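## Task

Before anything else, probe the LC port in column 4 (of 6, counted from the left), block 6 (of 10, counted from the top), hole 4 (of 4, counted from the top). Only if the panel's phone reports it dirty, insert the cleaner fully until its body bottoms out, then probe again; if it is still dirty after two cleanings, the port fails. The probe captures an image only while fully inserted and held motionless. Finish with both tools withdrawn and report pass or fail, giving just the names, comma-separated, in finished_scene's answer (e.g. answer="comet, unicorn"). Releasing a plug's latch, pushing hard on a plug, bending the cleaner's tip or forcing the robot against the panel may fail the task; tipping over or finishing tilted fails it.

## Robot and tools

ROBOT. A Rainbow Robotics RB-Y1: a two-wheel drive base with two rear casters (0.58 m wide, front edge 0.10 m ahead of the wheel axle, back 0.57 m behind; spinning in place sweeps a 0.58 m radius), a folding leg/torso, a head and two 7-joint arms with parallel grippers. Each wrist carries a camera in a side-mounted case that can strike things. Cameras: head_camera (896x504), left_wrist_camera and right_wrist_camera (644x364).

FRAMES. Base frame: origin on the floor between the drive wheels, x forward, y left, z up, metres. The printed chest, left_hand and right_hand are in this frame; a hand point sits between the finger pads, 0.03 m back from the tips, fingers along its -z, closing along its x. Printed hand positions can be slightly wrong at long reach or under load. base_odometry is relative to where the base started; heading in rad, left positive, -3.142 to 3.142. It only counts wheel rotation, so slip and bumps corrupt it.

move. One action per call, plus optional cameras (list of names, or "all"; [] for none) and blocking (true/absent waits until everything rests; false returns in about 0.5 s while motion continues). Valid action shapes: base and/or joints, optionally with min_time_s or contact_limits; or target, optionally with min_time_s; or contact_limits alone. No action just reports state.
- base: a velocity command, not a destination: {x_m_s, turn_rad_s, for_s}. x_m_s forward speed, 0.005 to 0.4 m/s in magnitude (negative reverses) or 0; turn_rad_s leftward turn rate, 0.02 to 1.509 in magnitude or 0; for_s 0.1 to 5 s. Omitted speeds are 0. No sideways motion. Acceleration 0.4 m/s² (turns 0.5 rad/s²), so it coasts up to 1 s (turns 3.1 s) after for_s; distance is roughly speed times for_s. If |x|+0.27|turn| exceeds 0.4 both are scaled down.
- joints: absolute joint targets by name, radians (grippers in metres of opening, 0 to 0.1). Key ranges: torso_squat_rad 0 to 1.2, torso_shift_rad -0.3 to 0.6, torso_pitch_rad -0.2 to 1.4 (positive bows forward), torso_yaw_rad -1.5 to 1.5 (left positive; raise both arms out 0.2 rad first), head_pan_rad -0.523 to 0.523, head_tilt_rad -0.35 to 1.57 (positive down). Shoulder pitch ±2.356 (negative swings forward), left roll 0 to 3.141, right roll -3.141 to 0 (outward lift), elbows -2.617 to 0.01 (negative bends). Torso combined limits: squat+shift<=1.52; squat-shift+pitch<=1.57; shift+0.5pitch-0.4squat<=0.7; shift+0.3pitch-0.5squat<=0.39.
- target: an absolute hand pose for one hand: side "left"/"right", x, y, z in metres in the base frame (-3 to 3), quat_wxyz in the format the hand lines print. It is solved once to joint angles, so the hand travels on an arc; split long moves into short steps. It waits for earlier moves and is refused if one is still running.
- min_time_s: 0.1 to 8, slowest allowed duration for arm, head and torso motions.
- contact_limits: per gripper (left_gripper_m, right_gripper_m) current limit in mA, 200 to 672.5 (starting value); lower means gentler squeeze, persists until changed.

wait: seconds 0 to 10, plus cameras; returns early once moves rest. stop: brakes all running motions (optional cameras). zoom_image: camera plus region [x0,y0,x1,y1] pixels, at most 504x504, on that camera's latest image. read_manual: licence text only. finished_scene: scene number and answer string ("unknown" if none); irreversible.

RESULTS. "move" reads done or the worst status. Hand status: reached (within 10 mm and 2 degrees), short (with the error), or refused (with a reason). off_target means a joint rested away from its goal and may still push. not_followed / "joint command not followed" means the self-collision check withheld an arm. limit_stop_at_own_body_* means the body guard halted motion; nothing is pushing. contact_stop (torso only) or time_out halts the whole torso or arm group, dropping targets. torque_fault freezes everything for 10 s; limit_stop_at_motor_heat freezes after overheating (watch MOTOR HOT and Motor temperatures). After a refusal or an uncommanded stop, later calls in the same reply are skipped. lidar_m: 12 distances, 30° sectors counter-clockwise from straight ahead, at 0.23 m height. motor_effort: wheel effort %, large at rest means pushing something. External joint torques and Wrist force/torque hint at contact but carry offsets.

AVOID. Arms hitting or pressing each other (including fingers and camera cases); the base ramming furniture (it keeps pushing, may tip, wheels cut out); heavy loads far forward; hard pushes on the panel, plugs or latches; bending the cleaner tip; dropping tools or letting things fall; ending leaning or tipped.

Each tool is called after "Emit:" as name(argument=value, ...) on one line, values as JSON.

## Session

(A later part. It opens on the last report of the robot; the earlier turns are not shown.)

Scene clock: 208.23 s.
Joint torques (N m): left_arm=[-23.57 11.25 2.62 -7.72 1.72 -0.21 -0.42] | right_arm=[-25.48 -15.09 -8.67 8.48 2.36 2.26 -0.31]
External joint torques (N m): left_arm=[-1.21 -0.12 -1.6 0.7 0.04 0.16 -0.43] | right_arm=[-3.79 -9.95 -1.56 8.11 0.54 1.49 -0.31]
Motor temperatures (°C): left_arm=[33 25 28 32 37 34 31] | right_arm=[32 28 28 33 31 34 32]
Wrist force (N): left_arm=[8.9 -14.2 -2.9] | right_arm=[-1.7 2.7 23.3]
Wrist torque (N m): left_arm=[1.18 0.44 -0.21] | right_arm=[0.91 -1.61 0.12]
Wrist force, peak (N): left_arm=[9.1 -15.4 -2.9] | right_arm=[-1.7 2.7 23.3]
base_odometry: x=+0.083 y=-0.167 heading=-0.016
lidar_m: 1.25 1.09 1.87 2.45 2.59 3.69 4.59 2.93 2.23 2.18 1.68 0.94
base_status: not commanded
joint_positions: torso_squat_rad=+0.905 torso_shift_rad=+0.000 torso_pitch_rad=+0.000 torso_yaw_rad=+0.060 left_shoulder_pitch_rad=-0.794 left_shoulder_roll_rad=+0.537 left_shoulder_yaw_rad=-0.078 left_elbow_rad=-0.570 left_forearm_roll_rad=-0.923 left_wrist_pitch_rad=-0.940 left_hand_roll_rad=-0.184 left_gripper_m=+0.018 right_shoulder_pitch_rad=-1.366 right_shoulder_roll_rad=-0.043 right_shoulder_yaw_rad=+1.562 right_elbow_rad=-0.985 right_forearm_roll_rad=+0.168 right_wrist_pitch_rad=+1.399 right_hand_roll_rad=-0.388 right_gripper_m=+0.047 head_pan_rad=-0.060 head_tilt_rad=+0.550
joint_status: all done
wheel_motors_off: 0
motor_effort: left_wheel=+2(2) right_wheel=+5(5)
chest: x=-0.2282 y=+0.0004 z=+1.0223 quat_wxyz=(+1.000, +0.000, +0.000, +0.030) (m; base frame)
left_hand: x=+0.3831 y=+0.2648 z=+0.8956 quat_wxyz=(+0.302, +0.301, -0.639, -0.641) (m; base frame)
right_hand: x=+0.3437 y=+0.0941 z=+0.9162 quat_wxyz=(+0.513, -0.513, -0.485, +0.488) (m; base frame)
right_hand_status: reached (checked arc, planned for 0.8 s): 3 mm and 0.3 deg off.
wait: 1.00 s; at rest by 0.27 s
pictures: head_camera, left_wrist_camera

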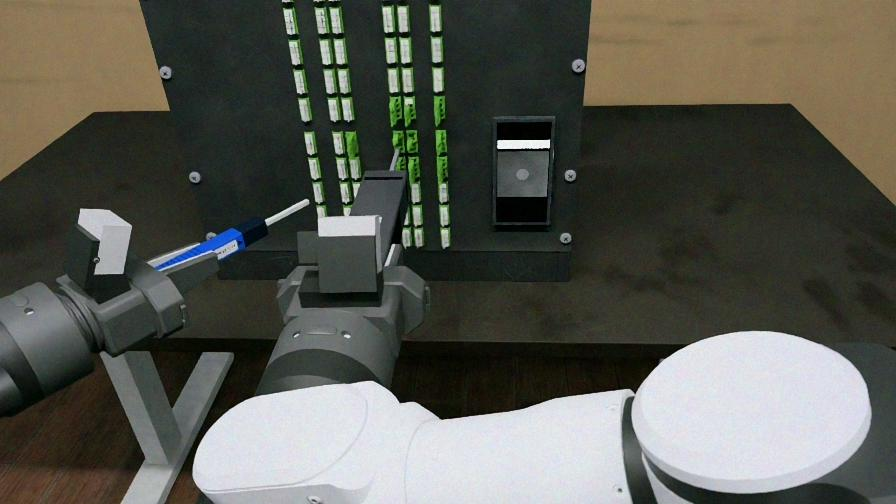

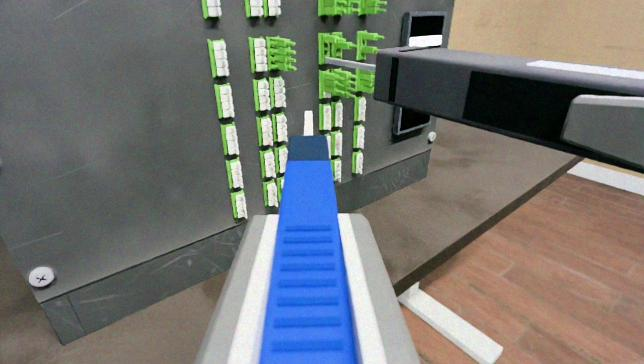

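Picture taken. Zoom in.

Emit:
zoom_image(camera="head_camera", region=[490, 125, 560, 215])

Emit:
zoom_image(camera="head_camera", region=[502, 155, 542, 195])

Emit:
wait(seconds=0.3, cameras=["head_camera"])

Emit:
zoom_image(camera="head_camera", region=[507, 160, 537, 190])

Scaled by 5.600 from the camera's 896x504 image, which has a finer 1280x720 frame.

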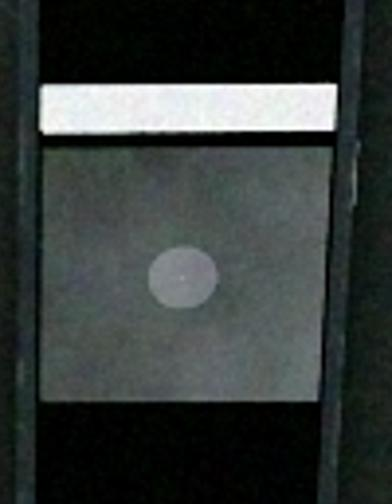

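Scaled by 12.600 from the camera's 896x504 image, which has a finer 1280x720 frame.

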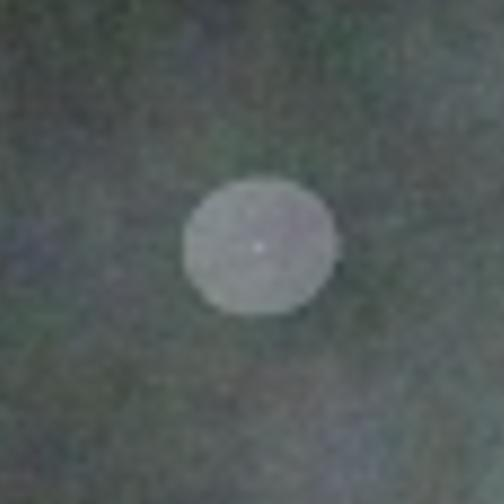

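Scene clock: 209.80 s.
Joint torques (N m): left_arm=[-23.39 11.39 2.67 -7.58 1.82 -0.23 -0.46] | right_arm=[-25.73 -15.34 -8.75 8.34 2.26 2.31 -0.31]
External joint torques (N m): left_arm=[-1.03 0.03 -1.55 0.84 0.15 0.15 -0.47] | right_arm=[-4.03 -10.19 -1.64 7.98 0.44 1.54 -0.3]
Motor temperatures (°C): left_arm=[33 25 28 32 37 34 31] | right_arm=[32 28 28 33 31 34 32]
Wrist force (N): left_arm=[8.4 -14.1 -3.2] | right_arm=[-1.3 2.3 22.4]
Wrist torque (N m): left_arm=[1.14 0.37 -0.21] | right_arm=[1.01 -1.58 0.07]
Wrist force, peak (N): left_arm=[9.3 -15.3 -2.9] | right_arm=[-1.4 2.8 23.4]
base_odometry: x=+0.083 y=-0.167 heading=-0.016
lidar_m: 1.25 1.09 1.89 2.45 2.59 3.69 4.60 2.94 2.23 2.17 1.69 0.94
base_status: not commanded
joint_positions: torso_squat_rad=+0.905 torso_shift_rad=+0.000 torso_pitch_rad=+0.000 torso_yaw_rad=+0.060 left_shoulder_pitch_rad=-0.794 left_shoulder_roll_rad=+0.537 left_shoulder_yaw_rad=-0.078 left_elbow_rad=-0.570 left_forearm_roll_rad=-0.923 left_wrist_pitch_rad=-0.940 left_hand_roll_rad=-0.184 left_gripper_m=+0.018 right_shoulder_pitch_rad=-1.366 right_shoulder_roll_rad=-0.043 right_shoulder_yaw_rad=+1.562 right_elbow_rad=-0.985 right_forearm_roll_rad=+0.168 right_wrist_pitch_rad=+1.399 right_hand_roll_rad=-0.388 right_gripper_m=+0.047 head_pan_rad=-0.060 head_tilt_rad=+0.550
joint_status: all done
wheel_motors_off: 0
motor_effort: left_wheel=+2(2) right_wheel=+5(5)
chest: x=-0.2282 y=+0.0004 z=+1.0223 quat_wxyz=(+1.000, +0.000, +0.000, +0.030) (m; base frame)
left_hand: x=+0.3831 y=+0.2648 z=+0.8956 quat_wxyz=(+0.302, +0.301, -0.639, -0.641) (m; base frame)
right_hand: x=+0.3437 y=+0.0941 z=+0.9162 quat_wxyz=(+0.513, -0.513, -0.485, +0.488) (m; base frame)
right_hand_status: reached (checked arc, planned for 0.8 s): 3 mm and 0.3 deg off.
wait: 0.30 s; at rest from the start
pictures: head_camera

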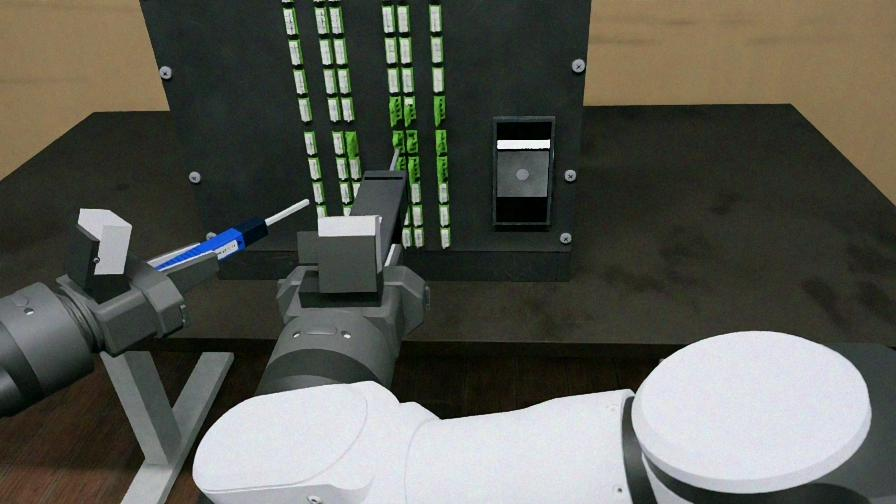

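Scaled by 16.800 from the camera's 896x504 image, which has a finer 1280x720 frame.

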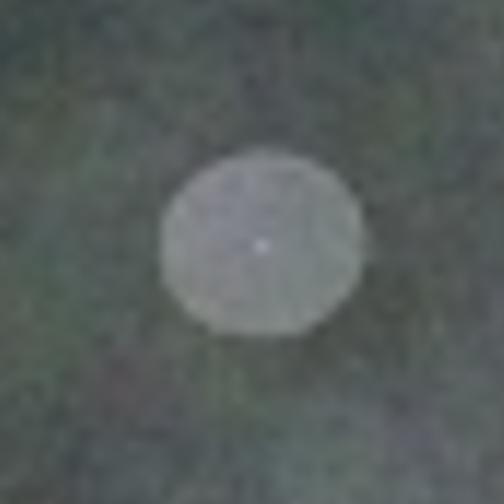

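Emit:
move(target={"side":"right","x":0.336,"y":0.0975,"z":0.914,"quat_wxyz":[0.5141,-0.5151,-0.4849,0.4866]}, min_time_s=1.2, cameras=[])

Emit:
move(target={"side":"right","x":0.325,"y":0.099,"z":0.9137,"quat_wxyz":[0.5141,-0.5151,-0.4849,0.4866]}, min_time_s=1.2, cameras=[])

Emit:
move(target={"side":"right","x":0.285,"y":0.099,"z":0.9137,"quat_wxyz":[0.5141,-0.5151,-0.4849,0.4866]}, min_time_s=1.2, cameras=["head_camera","left_wrist_camera"])

Emit:
move(target={"side":"right","x":0.23,"y":0.03,"z":0.93,"quat_wxyz":[0.5141,-0.5151,-0.4849,0.4866]}, min_time_s=1.5, cameras=["head_camera"])

Scene clock: 213.43 s.
Joint torques (N m): left_arm=[-23.48 11.03 2.61 -7.58 1.81 -0.12 -0.42] | right_arm=[-20.36 -3.49 -6.26 -0.4 1.54 0.78 -0.24]
External joint torques (N m): left_arm=[-1.13 -0.35 -1.6 0.83 0.13 0.25 -0.43] | right_arm=[1.06 1.44 0.84 -0.69 -0.29 0.01 -0.24]
Motor temperatures (°C): left_arm=[33 25 28 32 37 34 31] | right_arm=[32 28 28 33 31 34 32]
Wrist force (N): left_arm=[9.0 -15.0 -3.4] | right_arm=[-2.7 0.1 -1.2]
Wrist torque (N m): left_arm=[1.24 0.42 -0.19] | right_arm=[-0.06 -1.04 0.11]
Wrist force, peak (N): left_arm=[9.1 -16.0 -2.8] | right_arm=[7.2 2.0 -29.4]
move: done
base_odometry: x=+0.083 y=-0.167 heading=-0.016
lidar_m: 1.24 1.09 1.88 2.44 2.61 3.69 4.61 2.94 2.24 2.19 1.67 0.93
base_status: not commanded
joint_positions: torso_squat_rad=+0.905 torso_shift_rad=+0.000 torso_pitch_rad=+0.000 torso_yaw_rad=+0.060 left_shoulder_pitch_rad=-0.794 left_shoulder_roll_rad=+0.537 left_shoulder_yaw_rad=-0.078 left_elbow_rad=-0.570 left_forearm_roll_rad=-0.923 left_wrist_pitch_rad=-0.940 left_hand_roll_rad=-0.184 left_gripper_m=+0.018 right_shoulder_pitch_rad=-1.362 right_shoulder_roll_rad=-0.029 right_shoulder_yaw_rad=+1.564 right_elbow_rad=-0.992 right_forearm_roll_rad=+0.171 right_wrist_pitch_rad=+1.426 right_hand_roll_rad=-0.388 right_gripper_m=+0.047 head_pan_rad=-0.060 head_tilt_rad=+0.550
joint_status: all done
wheel_motors_off: 0
motor_effort: left_wheel=-2(4) right_wheel=+2(5)
chest: x=-0.2279 y=+0.0004 z=+1.0223 quat_wxyz=(+1.000, +0.000, +0.000, +0.030) (m; base frame)
left_hand: x=+0.3834 y=+0.2647 z=+0.8954 quat_wxyz=(+0.302, +0.300, -0.639, -0.641) (m; base frame)
right_hand: x=+0.3367 y=+0.0975 z=+0.9142 quat_wxyz=(+0.514, -0.515, -0.485, +0.486) (m; base frame)
right_hand_status: reached (checked arc, planned for 1.2 s): 1 mm and 0.0 deg off.
pictures: none
No camera images: "cameras" was empty.

Scene clock: 214.97 s.
Joint torques (N m): left_arm=[-23.48 10.89 2.24 -7.66 1.61 -0.16 -0.56] | right_arm=[-22.45 -5.76 -6.39 -0.36 2.89 0.79 0.32]
External joint torques (N m): left_arm=[-1.13 -0.48 -1.97 0.75 -0.07 0.22 -0.57] | right_arm=[-1.36 -1.03 0.98 -0.47 1.04 0.03 0.33]
Motor temperatures (°C): left_arm=[33 25 28 32 37 34 31] | right_arm=[32 28 28 33 31 34 32]
Wrist force (N): left_arm=[8.1 -14.4 -3.1] | right_arm=[-3.5 2.8 1.0]
Wrist torque (N m): left_arm=[1.18 0.33 -0.16] | right_arm=[0.55 -0.77 0.11]
Wrist force, peak (N): left_arm=[9.1 -15.8 -3.3] | right_arm=[-7.6 -0.3 -0.6]
move: done
base_odometry: x=+0.083 y=-0.167 heading=-0.016
lidar_m: 1.24 1.09 1.88 2.45 2.59 3.68 4.60 2.94 2.25 2.18 1.68 0.92
base_status: not commanded
joint_positions: torso_squat_rad=+0.905 torso_shift_rad=+0.000 torso_pitch_rad=+0.000 torso_yaw_rad=+0.060 left_shoulder_pitch_rad=-0.794 left_shoulder_roll_rad=+0.537 left_shoulder_yaw_rad=-0.078 left_elbow_rad=-0.570 left_forearm_roll_rad=-0.923 left_wrist_pitch_rad=-0.940 left_hand_roll_rad=-0.184 left_gripper_m=+0.018 right_shoulder_pitch_rad=-1.358 right_shoulder_roll_rad=-0.035 right_shoulder_yaw_rad=+1.567 right_elbow_rad=-1.045 right_forearm_roll_rad=+0.173 right_wrist_pitch_rad=+1.473 right_hand_roll_rad=-0.383 right_gripper_m=+0.047 head_pan_rad=-0.060 head_tilt_rad=+0.550
joint_status: all done
wheel_motors_off: 0
motor_effort: left_wheel=-3(4) right_wheel=+2(2)
chest: x=-0.2279 y=+0.0004 z=+1.0223 quat_wxyz=(+1.000, +0.000, +0.000, +0.030) (m; base frame)
left_hand: x=+0.3834 y=+0.2646 z=+0.8954 quat_wxyz=(+0.302, +0.300, -0.639, -0.641) (m; base frame)
right_hand: x=+0.3257 y=+0.0993 z=+0.9135 quat_wxyz=(+0.514, -0.515, -0.484, +0.486) (m; base frame)
right_hand_status: reached (checked arc, planned for 1.2 s): 1 mm and 0.1 deg off.
pictures: none
No camera images: "cameras" was empty.

Scene clock: 216.50 s.
Joint torques (N m): left_arm=[-23.46 11.01 2.46 -7.86 1.85 -0.15 -0.37] | right_arm=[-21.7 -5.28 -7.54 -1.05 2.87 0.51 0.33]
External joint torques (N m): left_arm=[-1.11 -0.36 -1.76 0.55 0.17 0.22 -0.38] | right_arm=[-1.83 -1.17 0.75 -0.51 0.98 -0.21 0.34]
Motor temperatures (°C): left_arm=[33 25 28 32 37 34 31] | right_arm=[32 28 28 33 31 34 32]
Wrist force (N): left_arm=[9.0 -14.5 -2.9] | right_arm=[-4.2 2.9 0.9]
Wrist torque (N m): left_arm=[1.18 0.43 -0.19] | right_arm=[0.55 -0.85 0.13]
Wrist force, peak (N): left_arm=[8.9 -15.3 -2.9] | right_arm=[-4.2 3.2 0.7]
move: done
base_odometry: x=+0.083 y=-0.167 heading=-0.016
lidar_m: 1.24 1.09 1.90 2.45 2.60 3.69 4.60 2.95 2.22 2.18 1.69 0.94
base_status: not commanded
joint_positions: torso_squat_rad=+0.905 torso_shift_rad=+0.000 torso_pitch_rad=+0.000 torso_yaw_rad=+0.060 left_shoulder_pitch_rad=-0.794 left_shoulder_roll_rad=+0.537 left_shoulder_yaw_rad=-0.078 left_elbow_rad=-0.570 left_forearm_roll_rad=-0.923 left_wrist_pitch_rad=-0.940 left_hand_roll_rad=-0.184 left_gripper_m=+0.018 right_shoulder_pitch_rad=-1.342 right_shoulder_roll_rad=-0.068 right_shoulder_yaw_rad=+1.578 right_elbow_rad=-1.251 right_forearm_roll_rad=+0.185 right_wrist_pitch_rad=+1.646 right_hand_roll_rad=-0.364 right_gripper_m=+0.047 head_pan_rad=-0.060 head_tilt_rad=+0.550
joint_status: all done
wheel_motors_off: 0
motor_effort: left_wheel=-2(4) right_wheel=+1(2)
chest: x=-0.2279 y=+0.0004 z=+1.0223 quat_wxyz=(+1.000, +0.000, +0.000, +0.030) (m; base frame)
left_hand: x=+0.3834 y=+0.2646 z=+0.8954 quat_wxyz=(+0.302, +0.300, -0.639, -0.641) (m; base frame)
right_hand: x=+0.2853 y=+0.0992 z=+0.9136 quat_wxyz=(+0.514, -0.515, -0.484, +0.486) (m; base frame)
right_hand_status: reached (checked arc, planned for 1.2 s): 0 mm and 0.1 deg off.
pictures: head_camera, left_wrist_camera

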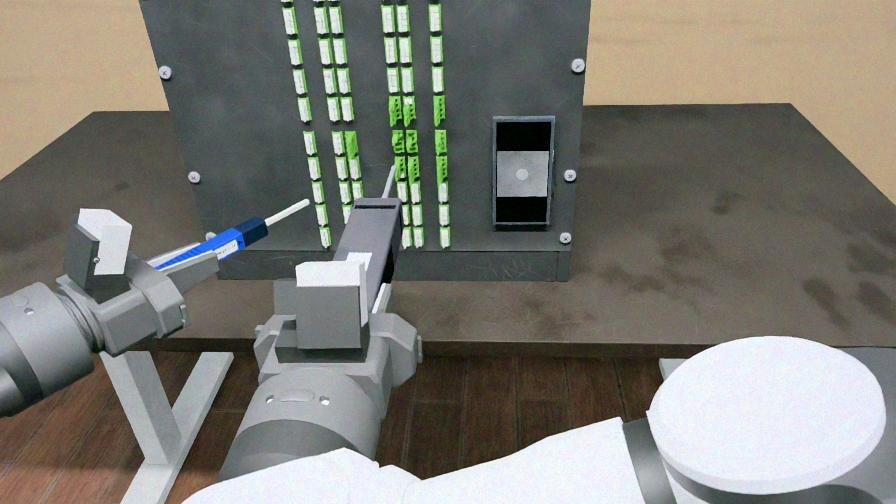

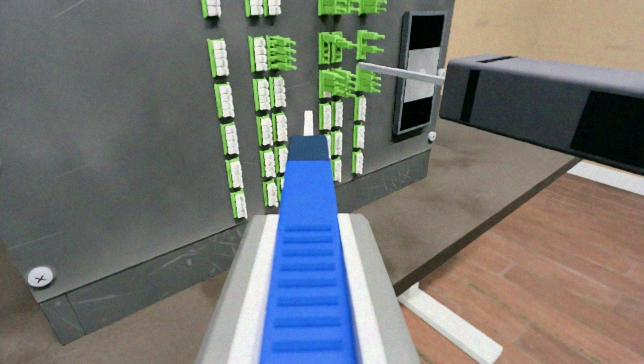

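Scene clock: 218.33 s.
Joint torques (N m): left_arm=[-23.76 11.28 2.46 -7.87 1.72 -0.16 -0.42] | right_arm=[-19.87 -4.29 -10.22 -2.52 2.85 0.13 0.28]
External joint torques (N m): left_arm=[-1.41 -0.09 -1.76 0.54 0.04 0.21 -0.43] | right_arm=[-1.6 -0.46 -0.74 -0.38 0.99 -0.44 0.29]
Motor temperatures (°C): left_arm=[33 25 28 32 37 34 31] | right_arm=[32 28 28 33 31 34 32]
Wrist force (N): left_arm=[8.3 -14.3 -3.3] | right_arm=[-3.9 2.9 0.7]
Wrist torque (N m): left_arm=[1.14 0.34 -0.13] | right_arm=[0.54 -0.80 0.14]
Wrist force, peak (N): left_arm=[8.6 -15.7 -2.7] | right_arm=[-4.8 3.1 0.5]
move: done
base_odometry: x=+0.083 y=-0.167 heading=-0.016
lidar_m: 1.24 1.10 1.88 2.44 2.57 3.69 4.60 2.95 2.24 2.17 1.69 0.94
base_status: not commanded
joint_positions: torso_squat_rad=+0.905 torso_shift_rad=+0.000 torso_pitch_rad=+0.000 torso_yaw_rad=+0.060 left_shoulder_pitch_rad=-0.794 left_shoulder_roll_rad=+0.537 left_shoulder_yaw_rad=-0.078 left_elbow_rad=-0.570 left_forearm_roll_rad=-0.923 left_wrist_pitch_rad=-0.940 left_hand_roll_rad=-0.184 left_gripper_m=+0.018 right_shoulder_pitch_rad=-1.256 right_shoulder_roll_rad=-0.328 right_shoulder_yaw_rad=+1.577 right_elbow_rad=-1.798 right_forearm_roll_rad=+0.289 right_wrist_pitch_rad=+1.919 right_hand_roll_rad=-0.285 right_gripper_m=+0.047 head_pan_rad=-0.060 head_tilt_rad=+0.550
joint_status: all done
wheel_motors_off: 0
motor_effort: left_wheel=-2(4) right_wheel=+1(2)
chest: x=-0.2279 y=+0.0004 z=+1.0223 quat_wxyz=(+1.000, +0.000, +0.000, +0.030) (m; base frame)
left_hand: x=+0.3834 y=+0.2646 z=+0.8954 quat_wxyz=(+0.302, +0.300, -0.639, -0.641) (m; base frame)
right_hand: x=+0.2303 y=+0.0299 z=+0.9300 quat_wxyz=(+0.513, -0.514, -0.485, +0.487) (m; base frame)
right_hand_status: reached (checked arc, planned for 1.5 s): 0 mm and 0.1 deg off.
pictures: head_camera

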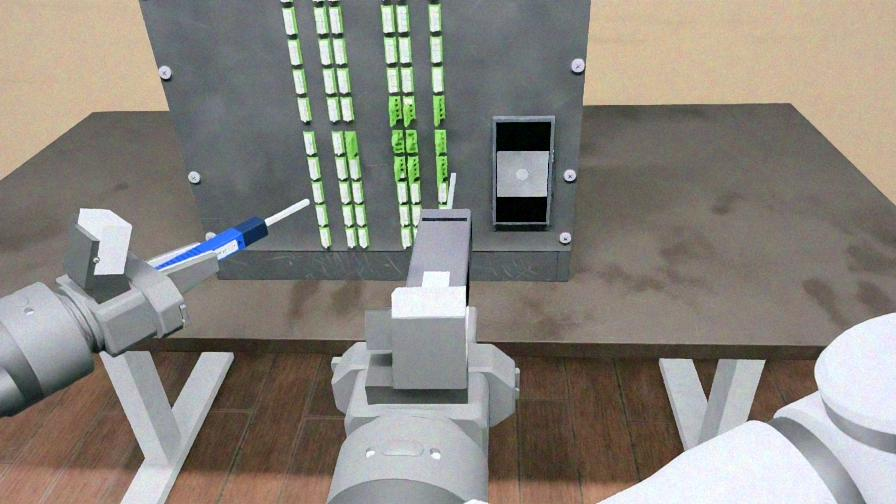

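Emit:
zoom_image(camera="head_camera", region=[495, 148, 551, 204])

Emit:
zoom_image(camera="head_camera", region=[509, 161, 535, 187])

Scaled by 9.000 from the camera's 896x504 image, which has a finer 1280x720 frame.

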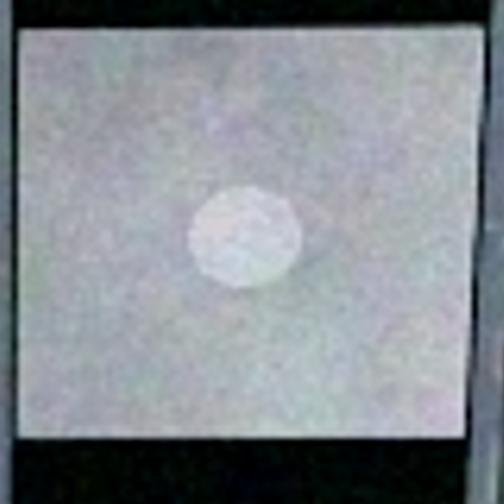

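Scaled by 19.385 from the camera's 896x504 image, which has a finer 1280x720 frame.

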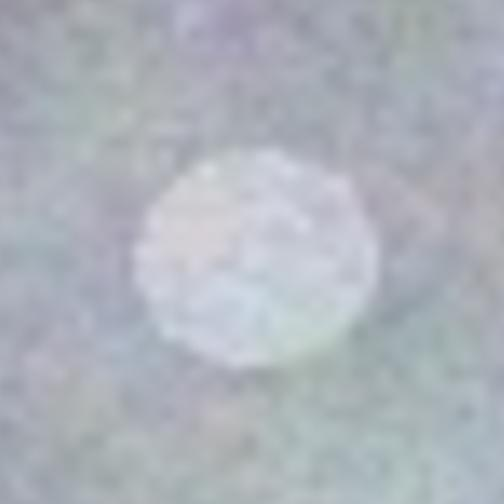

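Clean.

Emit:
finished_scene(scene=2, answer="pass")

The scene is finished: the task was done.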